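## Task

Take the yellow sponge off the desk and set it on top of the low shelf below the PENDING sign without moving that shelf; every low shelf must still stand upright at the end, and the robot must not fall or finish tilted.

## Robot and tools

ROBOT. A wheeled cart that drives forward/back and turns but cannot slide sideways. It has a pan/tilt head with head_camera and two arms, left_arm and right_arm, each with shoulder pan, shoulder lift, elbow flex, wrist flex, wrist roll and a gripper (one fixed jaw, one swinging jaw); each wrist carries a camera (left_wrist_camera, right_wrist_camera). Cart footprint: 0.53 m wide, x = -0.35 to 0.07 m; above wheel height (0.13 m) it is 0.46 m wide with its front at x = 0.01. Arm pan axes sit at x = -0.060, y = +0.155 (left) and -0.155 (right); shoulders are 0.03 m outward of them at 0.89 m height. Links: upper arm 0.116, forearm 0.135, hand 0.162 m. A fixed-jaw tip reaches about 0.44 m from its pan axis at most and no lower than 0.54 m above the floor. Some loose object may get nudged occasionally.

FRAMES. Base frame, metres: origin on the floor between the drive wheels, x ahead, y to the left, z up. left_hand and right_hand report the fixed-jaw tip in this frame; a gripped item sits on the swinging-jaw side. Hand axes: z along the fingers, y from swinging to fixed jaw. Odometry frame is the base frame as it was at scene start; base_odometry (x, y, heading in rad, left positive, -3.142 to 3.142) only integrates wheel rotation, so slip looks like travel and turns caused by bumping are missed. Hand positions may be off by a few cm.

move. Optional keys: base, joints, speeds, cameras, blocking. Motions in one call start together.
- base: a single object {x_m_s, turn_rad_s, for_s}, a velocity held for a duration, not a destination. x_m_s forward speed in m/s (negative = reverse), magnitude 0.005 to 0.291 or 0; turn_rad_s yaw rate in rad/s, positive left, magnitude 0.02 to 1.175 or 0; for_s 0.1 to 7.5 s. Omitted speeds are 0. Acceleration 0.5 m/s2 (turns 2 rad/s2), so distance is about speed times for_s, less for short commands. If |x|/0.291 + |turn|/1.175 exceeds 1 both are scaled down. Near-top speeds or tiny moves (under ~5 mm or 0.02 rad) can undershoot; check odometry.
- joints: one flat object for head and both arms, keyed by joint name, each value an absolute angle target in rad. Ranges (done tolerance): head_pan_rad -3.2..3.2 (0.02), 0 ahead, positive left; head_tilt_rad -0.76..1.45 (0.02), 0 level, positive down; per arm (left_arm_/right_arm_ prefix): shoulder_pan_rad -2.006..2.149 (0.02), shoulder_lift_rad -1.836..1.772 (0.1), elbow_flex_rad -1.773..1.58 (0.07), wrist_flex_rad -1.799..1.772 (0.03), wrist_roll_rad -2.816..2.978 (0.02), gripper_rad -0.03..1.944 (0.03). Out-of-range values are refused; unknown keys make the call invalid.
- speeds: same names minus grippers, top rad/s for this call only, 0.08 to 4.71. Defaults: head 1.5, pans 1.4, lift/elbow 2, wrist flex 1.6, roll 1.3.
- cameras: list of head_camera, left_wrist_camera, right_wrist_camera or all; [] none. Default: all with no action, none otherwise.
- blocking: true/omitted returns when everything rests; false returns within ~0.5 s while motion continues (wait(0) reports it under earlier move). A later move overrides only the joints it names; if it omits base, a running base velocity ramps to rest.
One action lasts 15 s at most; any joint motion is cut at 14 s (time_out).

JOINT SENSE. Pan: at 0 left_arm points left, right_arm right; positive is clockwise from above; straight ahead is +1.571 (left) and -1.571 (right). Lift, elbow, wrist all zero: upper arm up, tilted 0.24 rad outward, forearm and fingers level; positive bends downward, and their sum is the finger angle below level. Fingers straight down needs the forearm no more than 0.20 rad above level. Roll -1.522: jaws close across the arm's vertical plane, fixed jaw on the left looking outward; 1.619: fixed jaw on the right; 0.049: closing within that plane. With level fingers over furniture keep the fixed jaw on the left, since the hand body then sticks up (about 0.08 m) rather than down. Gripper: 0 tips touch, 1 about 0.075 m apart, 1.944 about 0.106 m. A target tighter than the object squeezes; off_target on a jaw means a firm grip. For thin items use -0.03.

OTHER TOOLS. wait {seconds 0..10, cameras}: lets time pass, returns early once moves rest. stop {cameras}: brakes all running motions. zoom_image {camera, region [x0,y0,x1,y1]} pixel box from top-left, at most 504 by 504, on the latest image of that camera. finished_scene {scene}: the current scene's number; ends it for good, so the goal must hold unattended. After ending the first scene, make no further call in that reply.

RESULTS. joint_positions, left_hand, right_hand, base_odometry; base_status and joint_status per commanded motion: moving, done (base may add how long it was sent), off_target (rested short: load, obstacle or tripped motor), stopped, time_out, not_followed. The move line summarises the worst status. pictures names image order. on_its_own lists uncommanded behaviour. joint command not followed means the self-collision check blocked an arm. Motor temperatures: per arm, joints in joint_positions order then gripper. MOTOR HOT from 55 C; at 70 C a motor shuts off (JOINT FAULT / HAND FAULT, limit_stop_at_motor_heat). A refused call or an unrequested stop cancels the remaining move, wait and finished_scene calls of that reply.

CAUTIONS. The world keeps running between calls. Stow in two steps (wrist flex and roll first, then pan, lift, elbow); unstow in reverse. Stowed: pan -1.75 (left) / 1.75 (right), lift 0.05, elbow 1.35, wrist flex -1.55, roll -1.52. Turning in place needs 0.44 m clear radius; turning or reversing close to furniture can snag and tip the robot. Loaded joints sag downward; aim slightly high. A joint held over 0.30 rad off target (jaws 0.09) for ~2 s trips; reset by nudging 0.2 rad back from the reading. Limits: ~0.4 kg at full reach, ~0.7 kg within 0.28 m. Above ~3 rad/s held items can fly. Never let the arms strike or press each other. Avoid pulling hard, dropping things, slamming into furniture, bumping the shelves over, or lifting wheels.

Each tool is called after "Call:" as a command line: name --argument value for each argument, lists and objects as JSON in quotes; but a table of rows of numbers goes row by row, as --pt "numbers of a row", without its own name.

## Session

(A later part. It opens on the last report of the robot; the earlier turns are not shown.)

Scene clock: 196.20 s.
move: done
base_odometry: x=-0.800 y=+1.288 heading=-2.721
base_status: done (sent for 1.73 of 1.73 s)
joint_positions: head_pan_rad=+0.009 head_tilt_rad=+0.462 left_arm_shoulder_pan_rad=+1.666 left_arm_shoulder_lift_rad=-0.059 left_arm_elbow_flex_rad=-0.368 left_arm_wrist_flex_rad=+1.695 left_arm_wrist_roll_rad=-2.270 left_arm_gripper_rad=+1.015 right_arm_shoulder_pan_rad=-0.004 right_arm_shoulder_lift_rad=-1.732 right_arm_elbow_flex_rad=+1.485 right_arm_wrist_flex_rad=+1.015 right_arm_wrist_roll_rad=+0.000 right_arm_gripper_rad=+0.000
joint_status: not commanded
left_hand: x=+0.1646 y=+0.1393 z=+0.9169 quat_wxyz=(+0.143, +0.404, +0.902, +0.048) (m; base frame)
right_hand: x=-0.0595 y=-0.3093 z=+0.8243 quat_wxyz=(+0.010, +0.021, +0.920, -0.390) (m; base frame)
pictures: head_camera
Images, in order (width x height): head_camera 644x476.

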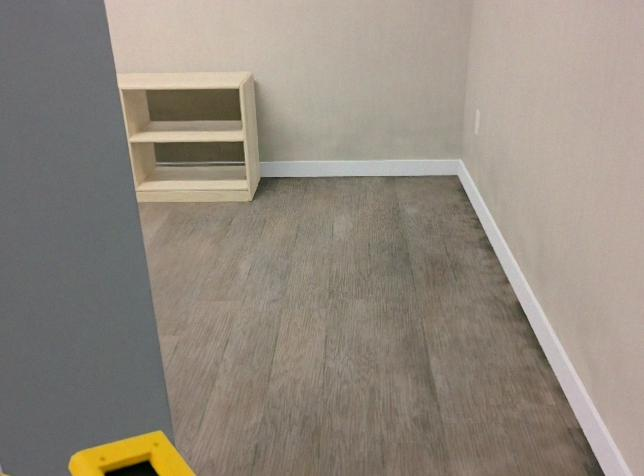

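Call:
move --base '{"x_m_s":0.26,"for_s":2.8}'

Call:
move --base '{"turn_rad_s":0.5,"for_s":0.57}'

Call:
move --base '{"x_m_s":0.27,"for_s":6.2}'

Call:
move --base '{"turn_rad_s":-0.5,"for_s":0.59}' --joints '{"head_tilt_rad":0.75}' --cameras '["head_camera"]'

Call:
move --joints '{"head_tilt_rad":-0.3}'

Call:
wait --seconds 0.5 --cameras '["head_camera"]'

Scene clock: 217.13 s.
move: done
base_odometry: x=-1.466 y=+0.990 heading=-2.722
base_status: done (sent for 2.8 of 2.8 s)
joint_positions: head_pan_rad=+0.009 head_tilt_rad=+0.462 left_arm_shoulder_pan_rad=+1.666 left_arm_shoulder_lift_rad=-0.059 left_arm_elbow_flex_rad=-0.368 left_arm_wrist_flex_rad=+1.695 left_arm_wrist_roll_rad=-2.270 left_arm_gripper_rad=+1.015 right_arm_shoulder_pan_rad=+0.001 right_arm_shoulder_lift_rad=-1.732 right_arm_elbow_flex_rad=+1.485 right_arm_wrist_flex_rad=+1.015 right_arm_wrist_roll_rad=+0.000 right_arm_gripper_rad=+0.000
joint_status: not commanded
left_hand: x=+0.1646 y=+0.1393 z=+0.9169 quat_wxyz=(+0.143, +0.404, +0.902, +0.048) (m; base frame)
right_hand: x=-0.0602 y=-0.3093 z=+0.8243 quat_wxyz=(+0.009, +0.023, +0.920, -0.391) (m; base frame)
pictures: none

Scene clock: 218.33 s.
move: done
base_odometry: x=-1.465 y=+0.990 heading=-2.436
base_status: done (sent for 0.57 of 0.57 s)
joint_positions: head_pan_rad=+0.009 head_tilt_rad=+0.462 left_arm_shoulder_pan_rad=+1.668 left_arm_shoulder_lift_rad=-0.059 left_arm_elbow_flex_rad=-0.368 left_arm_wrist_flex_rad=+1.695 left_arm_wrist_roll_rad=-2.270 left_arm_gripper_rad=+1.015 right_arm_shoulder_pan_rad=-0.004 right_arm_shoulder_lift_rad=-1.732 right_arm_elbow_flex_rad=+1.485 right_arm_wrist_flex_rad=+1.015 right_arm_wrist_roll_rad=+0.000 right_arm_gripper_rad=+0.000
joint_status: not commanded
left_hand: x=+0.1646 y=+0.1390 z=+0.9169 quat_wxyz=(+0.143, +0.405, +0.902, +0.048) (m; base frame)
right_hand: x=-0.0595 y=-0.3093 z=+0.8243 quat_wxyz=(+0.010, +0.021, +0.920, -0.390) (m; base frame)
pictures: none

Scene clock: 225.73 s.
move: done
base_odometry: x=-2.740 y=-0.095 heading=-2.435
base_status: done (sent for 6.2 of 6.2 s)
joint_positions: head_pan_rad=+0.009 head_tilt_rad=+0.462 left_arm_shoulder_pan_rad=+1.669 left_arm_shoulder_lift_rad=-0.059 left_arm_elbow_flex_rad=-0.368 left_arm_wrist_flex_rad=+1.695 left_arm_wrist_roll_rad=-2.270 left_arm_gripper_rad=+1.015 right_arm_shoulder_pan_rad=+0.001 right_arm_shoulder_lift_rad=-1.732 right_arm_elbow_flex_rad=+1.485 right_arm_wrist_flex_rad=+1.015 right_arm_wrist_roll_rad=+0.000 right_arm_gripper_rad=+0.000
joint_status: not commanded
left_hand: x=+0.1645 y=+0.1387 z=+0.9169 quat_wxyz=(+0.143, +0.406, +0.902, +0.048) (m; base frame)
right_hand: x=-0.0602 y=-0.3093 z=+0.8243 quat_wxyz=(+0.009, +0.023, +0.920, -0.391) (m; base frame)
pictures: none

Scene clock: 226.97 s.
move: done
base_odometry: x=-2.739 y=-0.095 heading=-2.737
base_status: done (sent for 0.6 of 0.6 s)
joint_positions: head_pan_rad=+0.009 head_tilt_rad=+0.744 left_arm_shoulder_pan_rad=+1.674 left_arm_shoulder_lift_rad=-0.059 left_arm_elbow_flex_rad=-0.368 left_arm_wrist_flex_rad=+1.695 left_arm_wrist_roll_rad=-2.270 left_arm_gripper_rad=+1.015 right_arm_shoulder_pan_rad=+0.003 right_arm_shoulder_lift_rad=-1.732 right_arm_elbow_flex_rad=+1.485 right_arm_wrist_flex_rad=+1.015 right_arm_wrist_roll_rad=+0.000 right_arm_gripper_rad=+0.000
joint_status: all done
left_hand: x=+0.1645 y=+0.1376 z=+0.9169 quat_wxyz=(+0.143, +0.408, +0.901, +0.048) (m; base frame)
right_hand: x=-0.0604 y=-0.3093 z=+0.8243 quat_wxyz=(+0.009, +0.024, +0.920, -0.391) (m; base frame)
pictures: head_camera
Images, in order (width x height): head_camera 644x476.

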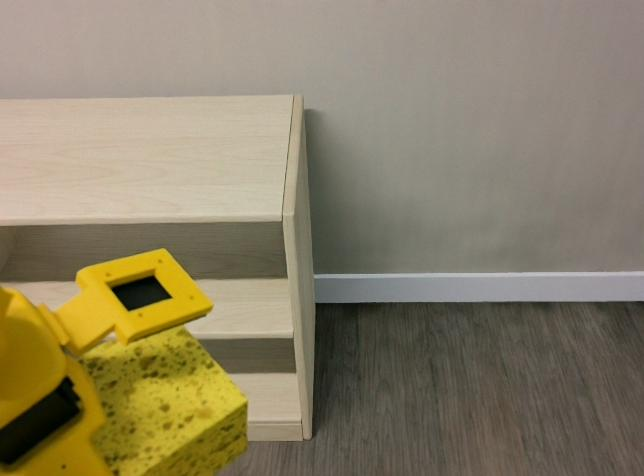

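Scene clock: 228.47 s.
move: done
base_odometry: x=-2.739 y=-0.095 heading=-2.737
base_status: not commanded
joint_positions: head_pan_rad=+0.009 head_tilt_rad=-0.290 left_arm_shoulder_pan_rad=+1.674 left_arm_shoulder_lift_rad=-0.059 left_arm_elbow_flex_rad=-0.368 left_arm_wrist_flex_rad=+1.695 left_arm_wrist_roll_rad=-2.270 left_arm_gripper_rad=+1.015 right_arm_shoulder_pan_rad=+0.003 right_arm_shoulder_lift_rad=-1.732 right_arm_elbow_flex_rad=+1.485 right_arm_wrist_flex_rad=+1.015 right_arm_wrist_roll_rad=+0.000 right_arm_gripper_rad=+0.000
joint_status: all done
left_hand: x=+0.1645 y=+0.1376 z=+0.9169 quat_wxyz=(+0.143, +0.408, +0.901, +0.048) (m; base frame)
right_hand: x=-0.0604 y=-0.3093 z=+0.8243 quat_wxyz=(+0.009, +0.024, +0.920, -0.391) (m; base frame)
pictures: none

Scene clock: 228.97 s.
base_odometry: x=-2.739 y=-0.095 heading=-2.737
base_status: not commanded
joint_positions: head_pan_rad=+0.009 head_tilt_rad=-0.290 left_arm_shoulder_pan_rad=+1.674 left_arm_shoulder_lift_rad=-0.059 left_arm_elbow_flex_rad=-0.368 left_arm_wrist_flex_rad=+1.695 left_arm_wrist_roll_rad=-2.270 left_arm_gripper_rad=+1.015 right_arm_shoulder_pan_rad=+0.003 right_arm_shoulder_lift_rad=-1.732 right_arm_elbow_flex_rad=+1.485 right_arm_wrist_flex_rad=+1.015 right_arm_wrist_roll_rad=+0.000 right_arm_gripper_rad=+0.000
joint_status: all done
left_hand: x=+0.1645 y=+0.1376 z=+0.9169 quat_wxyz=(+0.143, +0.408, +0.901, +0.048) (m; base frame)
right_hand: x=-0.0604 y=-0.3093 z=+0.8243 quat_wxyz=(+0.009, +0.024, +0.920, -0.391) (m; base frame)
wait: 0.50 s; at rest by 0.27 s
pictures: head_camera
Images, in order (width x height): head_camera 644x476.

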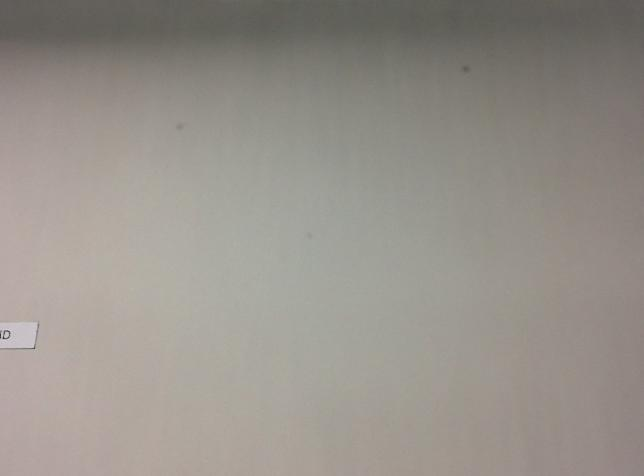

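Call:
move --joints '{"head_pan_rad":0.6,"head_tilt_rad":-0.15}'

Call:
wait --seconds 0.5 --cameras '["head_camera"]'

Call:
move --joints '{"head_pan_rad":1.3,"head_tilt_rad":0.2}'

Call:
wait --seconds 0.5 --cameras '["head_camera"]'

Call:
move --joints '{"head_pan_rad":2.1}'

Call:
wait --seconds 0.5 --cameras '["head_camera"]'

Scene clock: 238.80 s.
move: done
base_odometry: x=-2.739 y=-0.095 heading=-2.737
base_status: not commanded
joint_positions: head_pan_rad=+0.589 head_tilt_rad=-0.161 left_arm_shoulder_pan_rad=+1.674 left_arm_shoulder_lift_rad=-0.059 left_arm_elbow_flex_rad=-0.368 left_arm_wrist_flex_rad=+1.695 left_arm_wrist_roll_rad=-2.270 left_arm_gripper_rad=+1.015 right_arm_shoulder_pan_rad=+0.003 right_arm_shoulder_lift_rad=-1.732 right_arm_elbow_flex_rad=+1.485 right_arm_wrist_flex_rad=+1.015 right_arm_wrist_roll_rad=+0.000 right_arm_gripper_rad=+0.000
joint_status: all done
left_hand: x=+0.1645 y=+0.1376 z=+0.9169 quat_wxyz=(+0.143, +0.408, +0.901, +0.048) (m; base frame)
right_hand: x=-0.0604 y=-0.3093 z=+0.8243 quat_wxyz=(+0.009, +0.024, +0.920, -0.391) (m; base frame)
pictures: none

Scene clock: 239.30 s.
base_odometry: x=-2.739 y=-0.095 heading=-2.737
base_status: not commanded
joint_positions: head_pan_rad=+0.589 head_tilt_rad=-0.161 left_arm_shoulder_pan_rad=+1.674 left_arm_shoulder_lift_rad=-0.059 left_arm_elbow_flex_rad=-0.368 left_arm_wrist_flex_rad=+1.695 left_arm_wrist_roll_rad=-2.270 left_arm_gripper_rad=+1.015 right_arm_shoulder_pan_rad=+0.003 right_arm_shoulder_lift_rad=-1.732 right_arm_elbow_flex_rad=+1.485 right_arm_wrist_flex_rad=+1.015 right_arm_wrist_roll_rad=+0.000 right_arm_gripper_rad=+0.000
joint_status: all done
left_hand: x=+0.1645 y=+0.1376 z=+0.9169 quat_wxyz=(+0.143, +0.408, +0.901, +0.048) (m; base frame)
right_hand: x=-0.0604 y=-0.3093 z=+0.8243 quat_wxyz=(+0.009, +0.024, +0.920, -0.391) (m; base frame)
wait: 0.50 s; at rest by 0.27 s
pictures: head_camera
Images, in order (width x height): head_camera 644x476.

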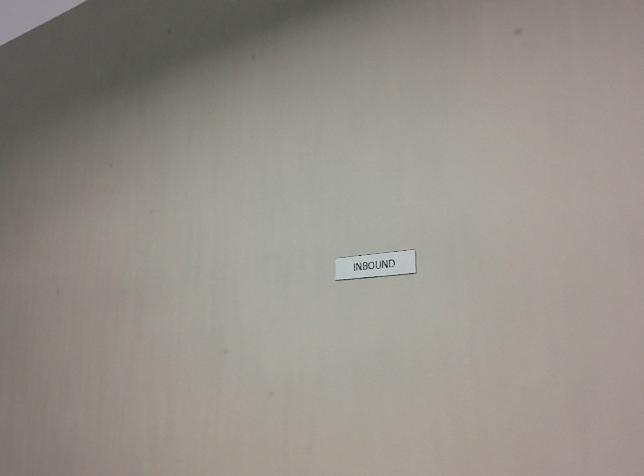

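Scene clock: 240.57 s.
move: done
base_odometry: x=-2.739 y=-0.095 heading=-2.737
base_status: not commanded
joint_positions: head_pan_rad=+1.290 head_tilt_rad=+0.192 left_arm_shoulder_pan_rad=+1.674 left_arm_shoulder_lift_rad=-0.059 left_arm_elbow_flex_rad=-0.368 left_arm_wrist_flex_rad=+1.695 left_arm_wrist_roll_rad=-2.270 left_arm_gripper_rad=+1.015 right_arm_shoulder_pan_rad=+0.003 right_arm_shoulder_lift_rad=-1.732 right_arm_elbow_flex_rad=+1.485 right_arm_wrist_flex_rad=+1.015 right_arm_wrist_roll_rad=+0.000 right_arm_gripper_rad=+0.000
joint_status: all done
left_hand: x=+0.1645 y=+0.1376 z=+0.9169 quat_wxyz=(+0.143, +0.408, +0.901, +0.048) (m; base frame)
right_hand: x=-0.0604 y=-0.3093 z=+0.8243 quat_wxyz=(+0.009, +0.024, +0.920, -0.391) (m; base frame)
pictures: none

Scene clock: 241.07 s.
base_odometry: x=-2.739 y=-0.095 heading=-2.737
base_status: not commanded
joint_positions: head_pan_rad=+1.290 head_tilt_rad=+0.192 left_arm_shoulder_pan_rad=+1.674 left_arm_shoulder_lift_rad=-0.059 left_arm_elbow_flex_rad=-0.368 left_arm_wrist_flex_rad=+1.695 left_arm_wrist_roll_rad=-2.270 left_arm_gripper_rad=+1.015 right_arm_shoulder_pan_rad=+0.003 right_arm_shoulder_lift_rad=-1.732 right_arm_elbow_flex_rad=+1.485 right_arm_wrist_flex_rad=+1.015 right_arm_wrist_roll_rad=+0.000 right_arm_gripper_rad=+0.000
joint_status: all done
left_hand: x=+0.1645 y=+0.1376 z=+0.9169 quat_wxyz=(+0.143, +0.408, +0.901, +0.048) (m; base frame)
right_hand: x=-0.0604 y=-0.3093 z=+0.8243 quat_wxyz=(+0.009, +0.024, +0.920, -0.391) (m; base frame)
wait: 0.50 s; at rest by 0.27 s
pictures: head_camera
Images, in order (width x height): head_camera 644x476.

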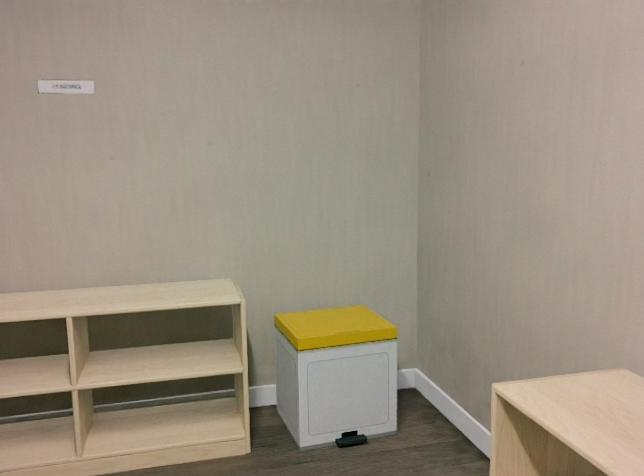

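Scene clock: 242.40 s.
move: done
base_odometry: x=-2.739 y=-0.095 heading=-2.737
base_status: not commanded
joint_positions: head_pan_rad=+2.089 head_tilt_rad=+0.192 left_arm_shoulder_pan_rad=+1.674 left_arm_shoulder_lift_rad=-0.059 left_arm_elbow_flex_rad=-0.368 left_arm_wrist_flex_rad=+1.695 left_arm_wrist_roll_rad=-2.270 left_arm_gripper_rad=+1.015 right_arm_shoulder_pan_rad=+0.003 right_arm_shoulder_lift_rad=-1.732 right_arm_elbow_flex_rad=+1.485 right_arm_wrist_flex_rad=+1.015 right_arm_wrist_roll_rad=+0.000 right_arm_gripper_rad=+0.000
joint_status: all done
left_hand: x=+0.1645 y=+0.1376 z=+0.9169 quat_wxyz=(+0.143, +0.408, +0.901, +0.048) (m; base frame)
right_hand: x=-0.0604 y=-0.3093 z=+0.8243 quat_wxyz=(+0.009, +0.024, +0.920, -0.391) (m; base frame)
pictures: none

Scene clock: 242.90 s.
base_odometry: x=-2.739 y=-0.095 heading=-2.737
base_status: not commanded
joint_positions: head_pan_rad=+2.089 head_tilt_rad=+0.192 left_arm_shoulder_pan_rad=+1.674 left_arm_shoulder_lift_rad=-0.059 left_arm_elbow_flex_rad=-0.368 left_arm_wrist_flex_rad=+1.695 left_arm_wrist_roll_rad=-2.270 left_arm_gripper_rad=+1.015 right_arm_shoulder_pan_rad=+0.003 right_arm_shoulder_lift_rad=-1.732 right_arm_elbow_flex_rad=+1.485 right_arm_wrist_flex_rad=+1.015 right_arm_wrist_roll_rad=+0.000 right_arm_gripper_rad=+0.000
joint_status: all done
left_hand: x=+0.1645 y=+0.1376 z=+0.9169 quat_wxyz=(+0.143, +0.408, +0.901, +0.048) (m; base frame)
right_hand: x=-0.0604 y=-0.3093 z=+0.8243 quat_wxyz=(+0.009, +0.024, +0.920, -0.391) (m; base frame)
wait: 0.50 s; at rest by 0.27 s
pictures: head_camera
Images, in order (width x height): head_camera 644x476.

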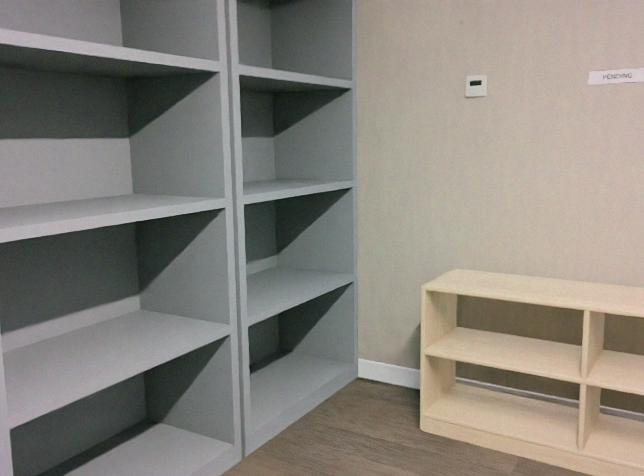

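Call:
move --base '{"turn_rad_s":0.7,"for_s":2.26}' --joints '{"head_pan_rad":0.0,"head_tilt_rad":0.6}'

Call:
move --base '{"x_m_s":0.26,"for_s":5.3}' --cameras '["head_camera"]'

Scene clock: 262.73 s.
move: done
base_odometry: x=-2.739 y=-0.095 heading=-1.151
base_status: done (sent for 2.27 of 2.27 s)
joint_positions: head_pan_rad=+0.009 head_tilt_rad=+0.593 left_arm_shoulder_pan_rad=+1.666 left_arm_shoulder_lift_rad=-0.059 left_arm_elbow_flex_rad=-0.368 left_arm_wrist_flex_rad=+1.695 left_arm_wrist_roll_rad=-2.270 left_arm_gripper_rad=+1.015 right_arm_shoulder_pan_rad=-0.005 right_arm_shoulder_lift_rad=-1.732 right_arm_elbow_flex_rad=+1.485 right_arm_wrist_flex_rad=+1.015 right_arm_wrist_roll_rad=+0.000 right_arm_gripper_rad=+0.000
joint_status: all done
left_hand: x=+0.1646 y=+0.1393 z=+0.9169 quat_wxyz=(+0.143, +0.404, +0.902, +0.048) (m; base frame)
right_hand: x=-0.0592 y=-0.3093 z=+0.8243 quat_wxyz=(+0.010, +0.020, +0.920, -0.390) (m; base frame)
pictures: none

Scene clock: 269.13 s.
move: done
base_odometry: x=-2.177 y=-1.354 heading=-1.149
base_status: done (sent for 5.3 of 5.3 s)
joint_positions: head_pan_rad=+0.009 head_tilt_rad=+0.593 left_arm_shoulder_pan_rad=+1.668 left_arm_shoulder_lift_rad=-0.059 left_arm_elbow_flex_rad=-0.368 left_arm_wrist_flex_rad=+1.695 left_arm_wrist_roll_rad=-2.270 left_arm_gripper_rad=+1.015 right_arm_shoulder_pan_rad=+0.001 right_arm_shoulder_lift_rad=-1.732 right_arm_elbow_flex_rad=+1.485 right_arm_wrist_flex_rad=+1.015 right_arm_wrist_roll_rad=+0.000 right_arm_gripper_rad=+0.000
joint_status: not commanded
left_hand: x=+0.1646 y=+0.1390 z=+0.9169 quat_wxyz=(+0.143, +0.405, +0.902, +0.048) (m; base frame)
right_hand: x=-0.0602 y=-0.3093 z=+0.8243 quat_wxyz=(+0.009, +0.023, +0.920, -0.391) (m; base frame)
pictures: head_camera
Images, in order (width x height): head_camera 644x476.

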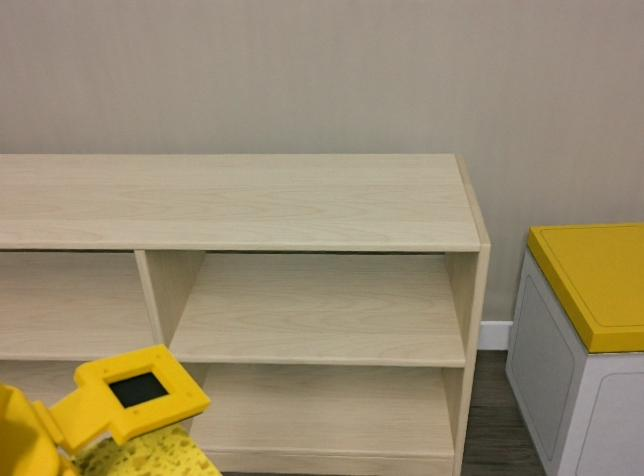

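Call:
move --base '{"x_m_s":0.24,"for_s":2.1}' --joints '{"head_tilt_rad":0.9,"left_arm_shoulder_pan_rad":1.571,"left_arm_shoulder_lift_rad":0.414,"left_arm_elbow_flex_rad":0.026,"left_arm_wrist_flex_rad":0.73}' --speeds '{"left_arm_shoulder_lift_rad":0.4,"left_arm_elbow_flex_rad":0.4,"left_arm_wrist_flex_rad":0.8}' --cameras '["head_camera"]'

Scene clock: 288.93 s.
move: done
base_odometry: x=-1.970 y=-1.813 heading=-1.148
base_status: done (sent for 2.1 of 2.1 s)
joint_positions: head_pan_rad=+0.009 head_tilt_rad=+0.894 left_arm_shoulder_pan_rad=+1.576 left_arm_shoulder_lift_rad=+0.424 left_arm_elbow_flex_rad=+0.028 left_arm_wrist_flex_rad=+0.740 left_arm_wrist_roll_rad=-2.271 left_arm_gripper_rad=+1.015 right_arm_shoulder_pan_rad=+0.003 right_arm_shoulder_lift_rad=-1.732 right_arm_elbow_flex_rad=+1.485 right_arm_wrist_flex_rad=+1.015 right_arm_wrist_roll_rad=+0.000 right_arm_gripper_rad=+0.000
joint_status: all done
left_hand: x=+0.2301 y=+0.1594 z=+0.7836 quat_wxyz=(+0.175, +0.361, +0.913, +0.068) (m; base frame)
right_hand: x=-0.0604 y=-0.3093 z=+0.8243 quat_wxyz=(+0.009, +0.024, +0.920, -0.391) (m; base frame)
pictures: head_camera
Images, in order (width x height): head_camera 644x476.

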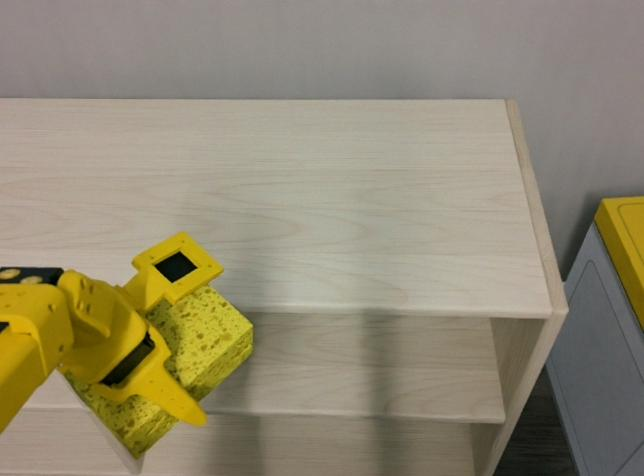

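Call:
move --base '{"x_m_s":0.12,"for_s":1.83}'

Call:
move --joints '{"left_arm_shoulder_lift_rad":1.133,"left_arm_elbow_flex_rad":-0.51,"left_arm_wrist_flex_rad":0.56}' --speeds '{"left_arm_shoulder_lift_rad":0.5,"left_arm_elbow_flex_rad":0.38,"left_arm_wrist_flex_rad":0.15}' --cameras '["head_camera","left_wrist_camera"]'

Scene clock: 304.70 s.
move: done
base_odometry: x=-1.880 y=-2.014 heading=-1.150
base_status: done (sent for 1.83 of 1.83 s)
joint_positions: head_pan_rad=+0.009 head_tilt_rad=+0.894 left_arm_shoulder_pan_rad=+1.576 left_arm_shoulder_lift_rad=+0.424 left_arm_elbow_flex_rad=+0.028 left_arm_wrist_flex_rad=+0.738 left_arm_wrist_roll_rad=-2.271 left_arm_gripper_rad=+1.015 right_arm_shoulder_pan_rad=+0.000 right_arm_shoulder_lift_rad=-1.732 right_arm_elbow_flex_rad=+1.485 right_arm_wrist_flex_rad=+1.015 right_arm_wrist_roll_rad=+0.000 right_arm_gripper_rad=+0.000
joint_status: not commanded
left_hand: x=+0.2303 y=+0.1594 z=+0.7837 quat_wxyz=(+0.176, +0.361, +0.913, +0.069) (m; base frame)
right_hand: x=-0.0599 y=-0.3093 z=+0.8243 quat_wxyz=(+0.010, +0.022, +0.920, -0.391) (m; base frame)
pictures: none

Scene clock: 306.70 s.
move: done
base_odometry: x=-1.880 y=-2.014 heading=-1.150
base_status: not commanded
joint_positions: head_pan_rad=+0.009 head_tilt_rad=+0.894 left_arm_shoulder_pan_rad=+1.576 left_arm_shoulder_lift_rad=+1.146 left_arm_elbow_flex_rad=-0.478 left_arm_wrist_flex_rad=+0.571 left_arm_wrist_roll_rad=-2.271 left_arm_gripper_rad=+1.015 right_arm_shoulder_pan_rad=+0.000 right_arm_shoulder_lift_rad=-1.732 right_arm_elbow_flex_rad=+1.485 right_arm_wrist_flex_rad=+1.015 right_arm_wrist_roll_rad=+0.000 right_arm_gripper_rad=+0.000
joint_status: all done
left_hand: x=+0.2508 y=+0.1593 z=+0.6852 quat_wxyz=(+0.154, +0.363, +0.917, +0.060) (m; base frame)
right_hand: x=-0.0599 y=-0.3093 z=+0.8243 quat_wxyz=(+0.010, +0.022, +0.920, -0.391) (m; base frame)
pictures: head_camera, left_wrist_camera
Images, in order (width x height): head_camera 644x476, left_wrist_camera 644x476.

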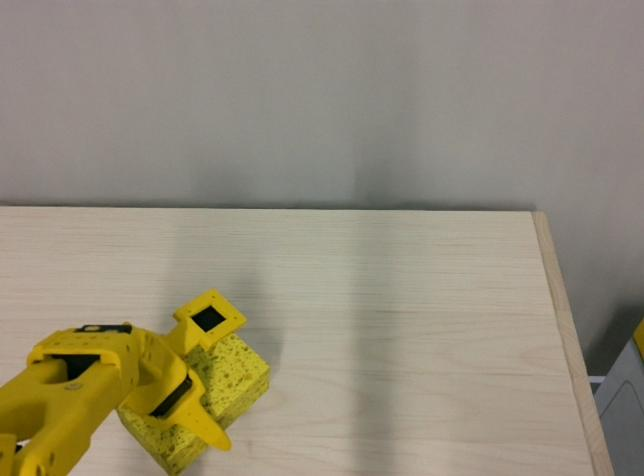

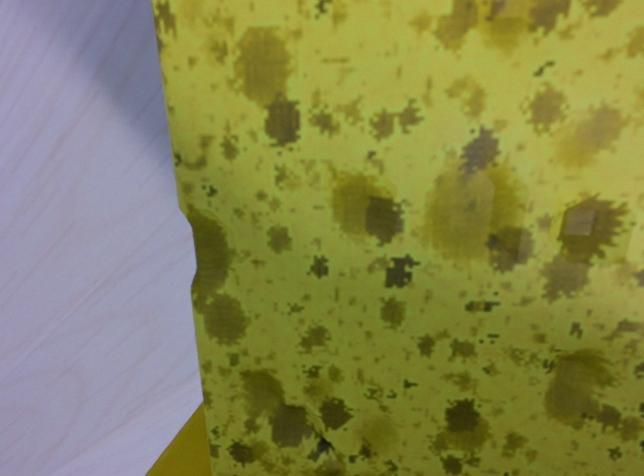

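Call:
move --joints '{"left_arm_shoulder_lift_rad":1.389,"left_arm_elbow_flex_rad":-0.745,"left_arm_wrist_flex_rad":0.54}' --speeds '{"left_arm_shoulder_lift_rad":0.25,"left_arm_elbow_flex_rad":0.25,"left_arm_wrist_flex_rad":0.1}' --cameras '["head_camera","left_wrist_camera"]'

Scene clock: 320.13 s.
move: done
base_odometry: x=-1.880 y=-2.014 heading=-1.150
base_status: not commanded
joint_positions: head_pan_rad=+0.009 head_tilt_rad=+0.894 left_arm_shoulder_pan_rad=+1.576 left_arm_shoulder_lift_rad=+1.404 left_arm_elbow_flex_rad=-0.714 left_arm_wrist_flex_rad=+0.550 left_arm_wrist_roll_rad=-2.271 left_arm_gripper_rad=+1.015 right_arm_shoulder_pan_rad=+0.000 right_arm_shoulder_lift_rad=-1.732 right_arm_elbow_flex_rad=+1.485 right_arm_wrist_flex_rad=+1.015 right_arm_wrist_roll_rad=+0.000 right_arm_gripper_rad=+0.000
joint_status: all done
left_hand: x=+0.2506 y=+0.1593 z=+0.6531 quat_wxyz=(+0.154, +0.363, +0.917, +0.060) (m; base frame)
right_hand: x=-0.0599 y=-0.3093 z=+0.8243 quat_wxyz=(+0.010, +0.022, +0.920, -0.391) (m; base frame)
pictures: head_camera, left_wrist_camera
Images, in order (width x height): head_camera 644x476, left_wrist_camera 644x476.

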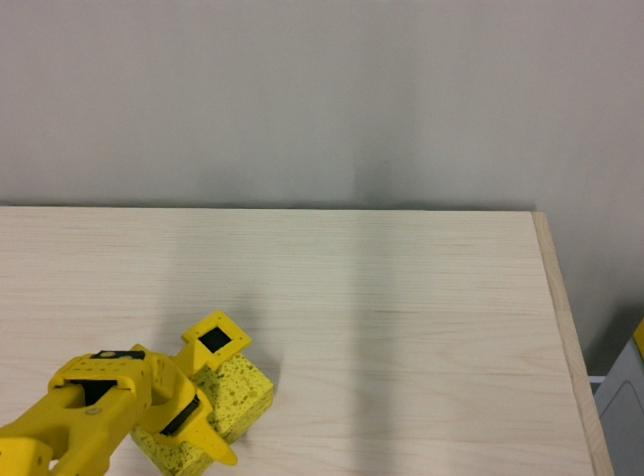

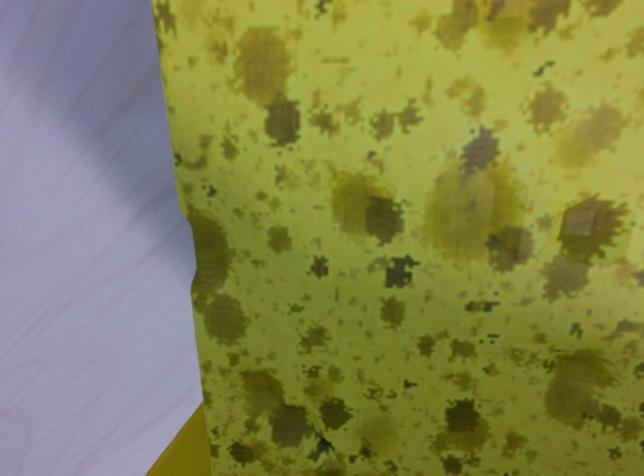

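Call:
move --joints '{"left_arm_shoulder_lift_rad":1.45,"left_arm_elbow_flex_rad":-0.745,"left_arm_wrist_flex_rad":0.48}' --speeds '{"left_arm_shoulder_lift_rad":0.2,"left_arm_wrist_flex_rad":0.2}' --cameras '["head_camera","left_wrist_camera"]'

Scene clock: 324.83 s.
move: done
base_odometry: x=-1.880 y=-2.014 heading=-1.150
base_status: not commanded
joint_positions: head_pan_rad=+0.009 head_tilt_rad=+0.894 left_arm_shoulder_pan_rad=+1.576 left_arm_shoulder_lift_rad=+1.466 left_arm_elbow_flex_rad=-0.716 left_arm_wrist_flex_rad=+0.490 left_arm_wrist_roll_rad=-2.271 left_arm_gripper_rad=+1.015 right_arm_shoulder_pan_rad=+0.000 right_arm_shoulder_lift_rad=-1.732 right_arm_elbow_flex_rad=+1.485 right_arm_wrist_flex_rad=+1.015 right_arm_wrist_roll_rad=+0.000 right_arm_gripper_rad=+0.000
joint_status: all done
left_hand: x=+0.2447 y=+0.1593 z=+0.6398 quat_wxyz=(+0.154, +0.363, +0.917, +0.060) (m; base frame)
right_hand: x=-0.0599 y=-0.3093 z=+0.8243 quat_wxyz=(+0.010, +0.022, +0.920, -0.391) (m; base frame)
pictures: head_camera, left_wrist_camera
Images, in order (width x height): head_camera 644x476, left_wrist_camera 644x476.

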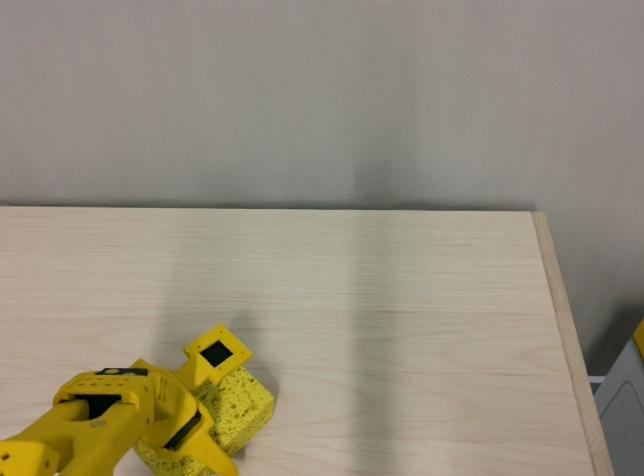

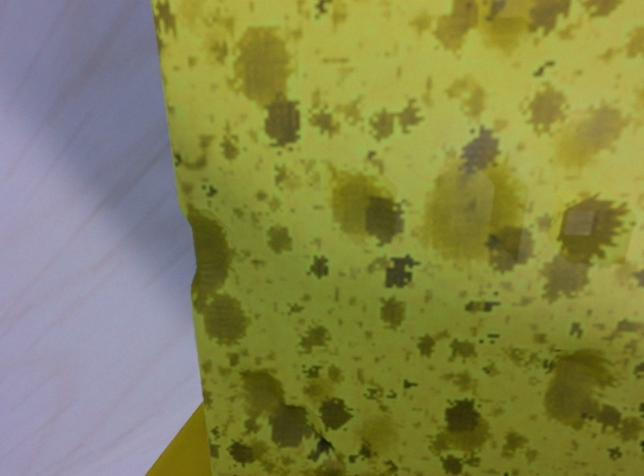

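Call:
move --joints '{"left_arm_shoulder_lift_rad":1.53,"left_arm_elbow_flex_rad":-0.785,"left_arm_wrist_flex_rad":0.44}' --speeds '{"left_arm_shoulder_lift_rad":0.2,"left_arm_elbow_flex_rad":0.2,"left_arm_wrist_flex_rad":0.2}' --cameras '["head_camera","left_wrist_camera"]'

Scene clock: 332.97 s.
move: done
base_odometry: x=-1.880 y=-2.014 heading=-1.150
base_status: not commanded
joint_positions: head_pan_rad=+0.009 head_tilt_rad=+0.894 left_arm_shoulder_pan_rad=+1.574 left_arm_shoulder_lift_rad=+1.530 left_arm_elbow_flex_rad=-0.763 left_arm_wrist_flex_rad=+0.448 left_arm_wrist_roll_rad=-2.265 left_arm_gripper_rad=+1.015 right_arm_shoulder_pan_rad=+0.000 right_arm_shoulder_lift_rad=-1.732 right_arm_elbow_flex_rad=+1.485 right_arm_wrist_flex_rad=+1.015 right_arm_wrist_roll_rad=+0.000 right_arm_gripper_rad=+0.000
joint_status: all done
left_hand: x=+0.2456 y=+0.1598 z=+0.6321 quat_wxyz=(+0.165, +0.359, +0.917, +0.064) (m; base frame)
right_hand: x=-0.0599 y=-0.3093 z=+0.8243 quat_wxyz=(+0.010, +0.022, +0.920, -0.391) (m; base frame)
pictures: head_camera, left_wrist_camera
Images, in order (width x height): head_camera 644x476, left_wrist_camera 644x476.

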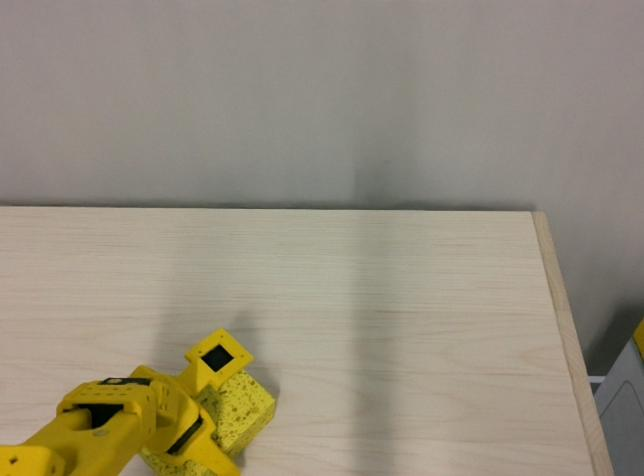

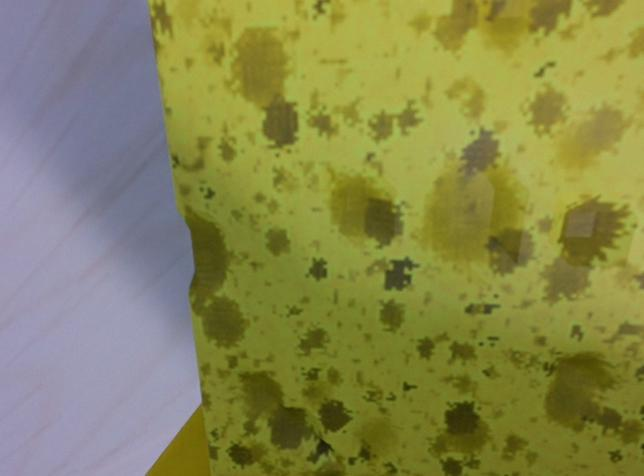

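Call:
move --joints '{"left_arm_gripper_rad":1.5}'

Call:
move --joints '{"left_arm_shoulder_lift_rad":0.6,"left_arm_elbow_flex_rad":-0.4,"left_arm_wrist_flex_rad":0.9}' --speeds '{"left_arm_shoulder_lift_rad":0.6,"left_arm_elbow_flex_rad":0.24,"left_arm_wrist_flex_rad":0.3}' --cameras '["head_camera"]'

Scene clock: 339.80 s.
move: done
base_odometry: x=-1.880 y=-2.014 heading=-1.150
base_status: not commanded
joint_positions: head_pan_rad=+0.009 head_tilt_rad=+0.894 left_arm_shoulder_pan_rad=+1.565 left_arm_shoulder_lift_rad=+1.541 left_arm_elbow_flex_rad=-0.765 left_arm_wrist_flex_rad=+0.447 left_arm_wrist_roll_rad=-2.266 left_arm_gripper_rad=+1.493 right_arm_shoulder_pan_rad=+0.000 right_arm_shoulder_lift_rad=-1.732 right_arm_elbow_flex_rad=+1.485 right_arm_wrist_flex_rad=+1.015 right_arm_wrist_roll_rad=+0.000 right_arm_gripper_rad=+0.000
joint_status: all done
left_hand: x=+0.2433 y=+0.1626 z=+0.6295 quat_wxyz=(+0.161, +0.355, +0.919, +0.063) (m; base frame)
right_hand: x=-0.0599 y=-0.3093 z=+0.8243 quat_wxyz=(+0.010, +0.022, +0.920, -0.391) (m; base frame)
pictures: none

Scene clock: 341.93 s.
move: done
base_odometry: x=-1.880 y=-2.014 heading=-1.150
base_status: not commanded
joint_positions: head_pan_rad=+0.009 head_tilt_rad=+0.894 left_arm_shoulder_pan_rad=+1.565 left_arm_shoulder_lift_rad=+0.663 left_arm_elbow_flex_rad=-0.400 left_arm_wrist_flex_rad=+0.896 left_arm_wrist_roll_rad=-2.266 left_arm_gripper_rad=+1.493 right_arm_shoulder_pan_rad=+0.000 right_arm_shoulder_lift_rad=-1.732 right_arm_elbow_flex_rad=+1.485 right_arm_wrist_flex_rad=+1.015 right_arm_wrist_roll_rad=+0.000 right_arm_gripper_rad=+0.000
joint_status: all done
left_hand: x=+0.2622 y=+0.1627 z=+0.7903 quat_wxyz=(+0.190, +0.353, +0.913, +0.075) (m; base frame)
right_hand: x=-0.0599 y=-0.3093 z=+0.8243 quat_wxyz=(+0.010, +0.022, +0.920, -0.391) (m; base frame)
pictures: head_camera
Images, in order (width x height): head_camera 644x476.

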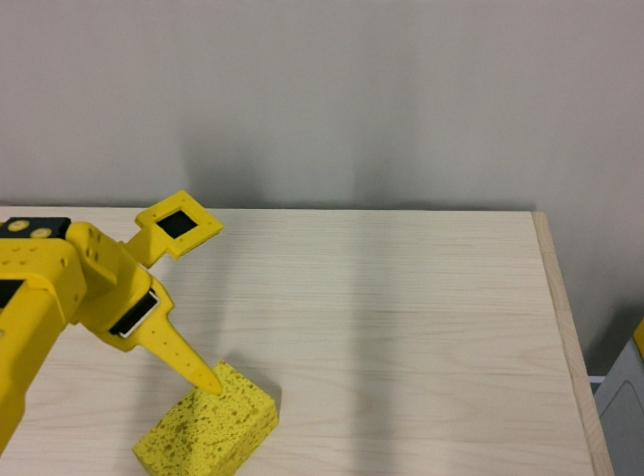

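Call:
finished_scene --scene 3

The scene is finished: the task was done.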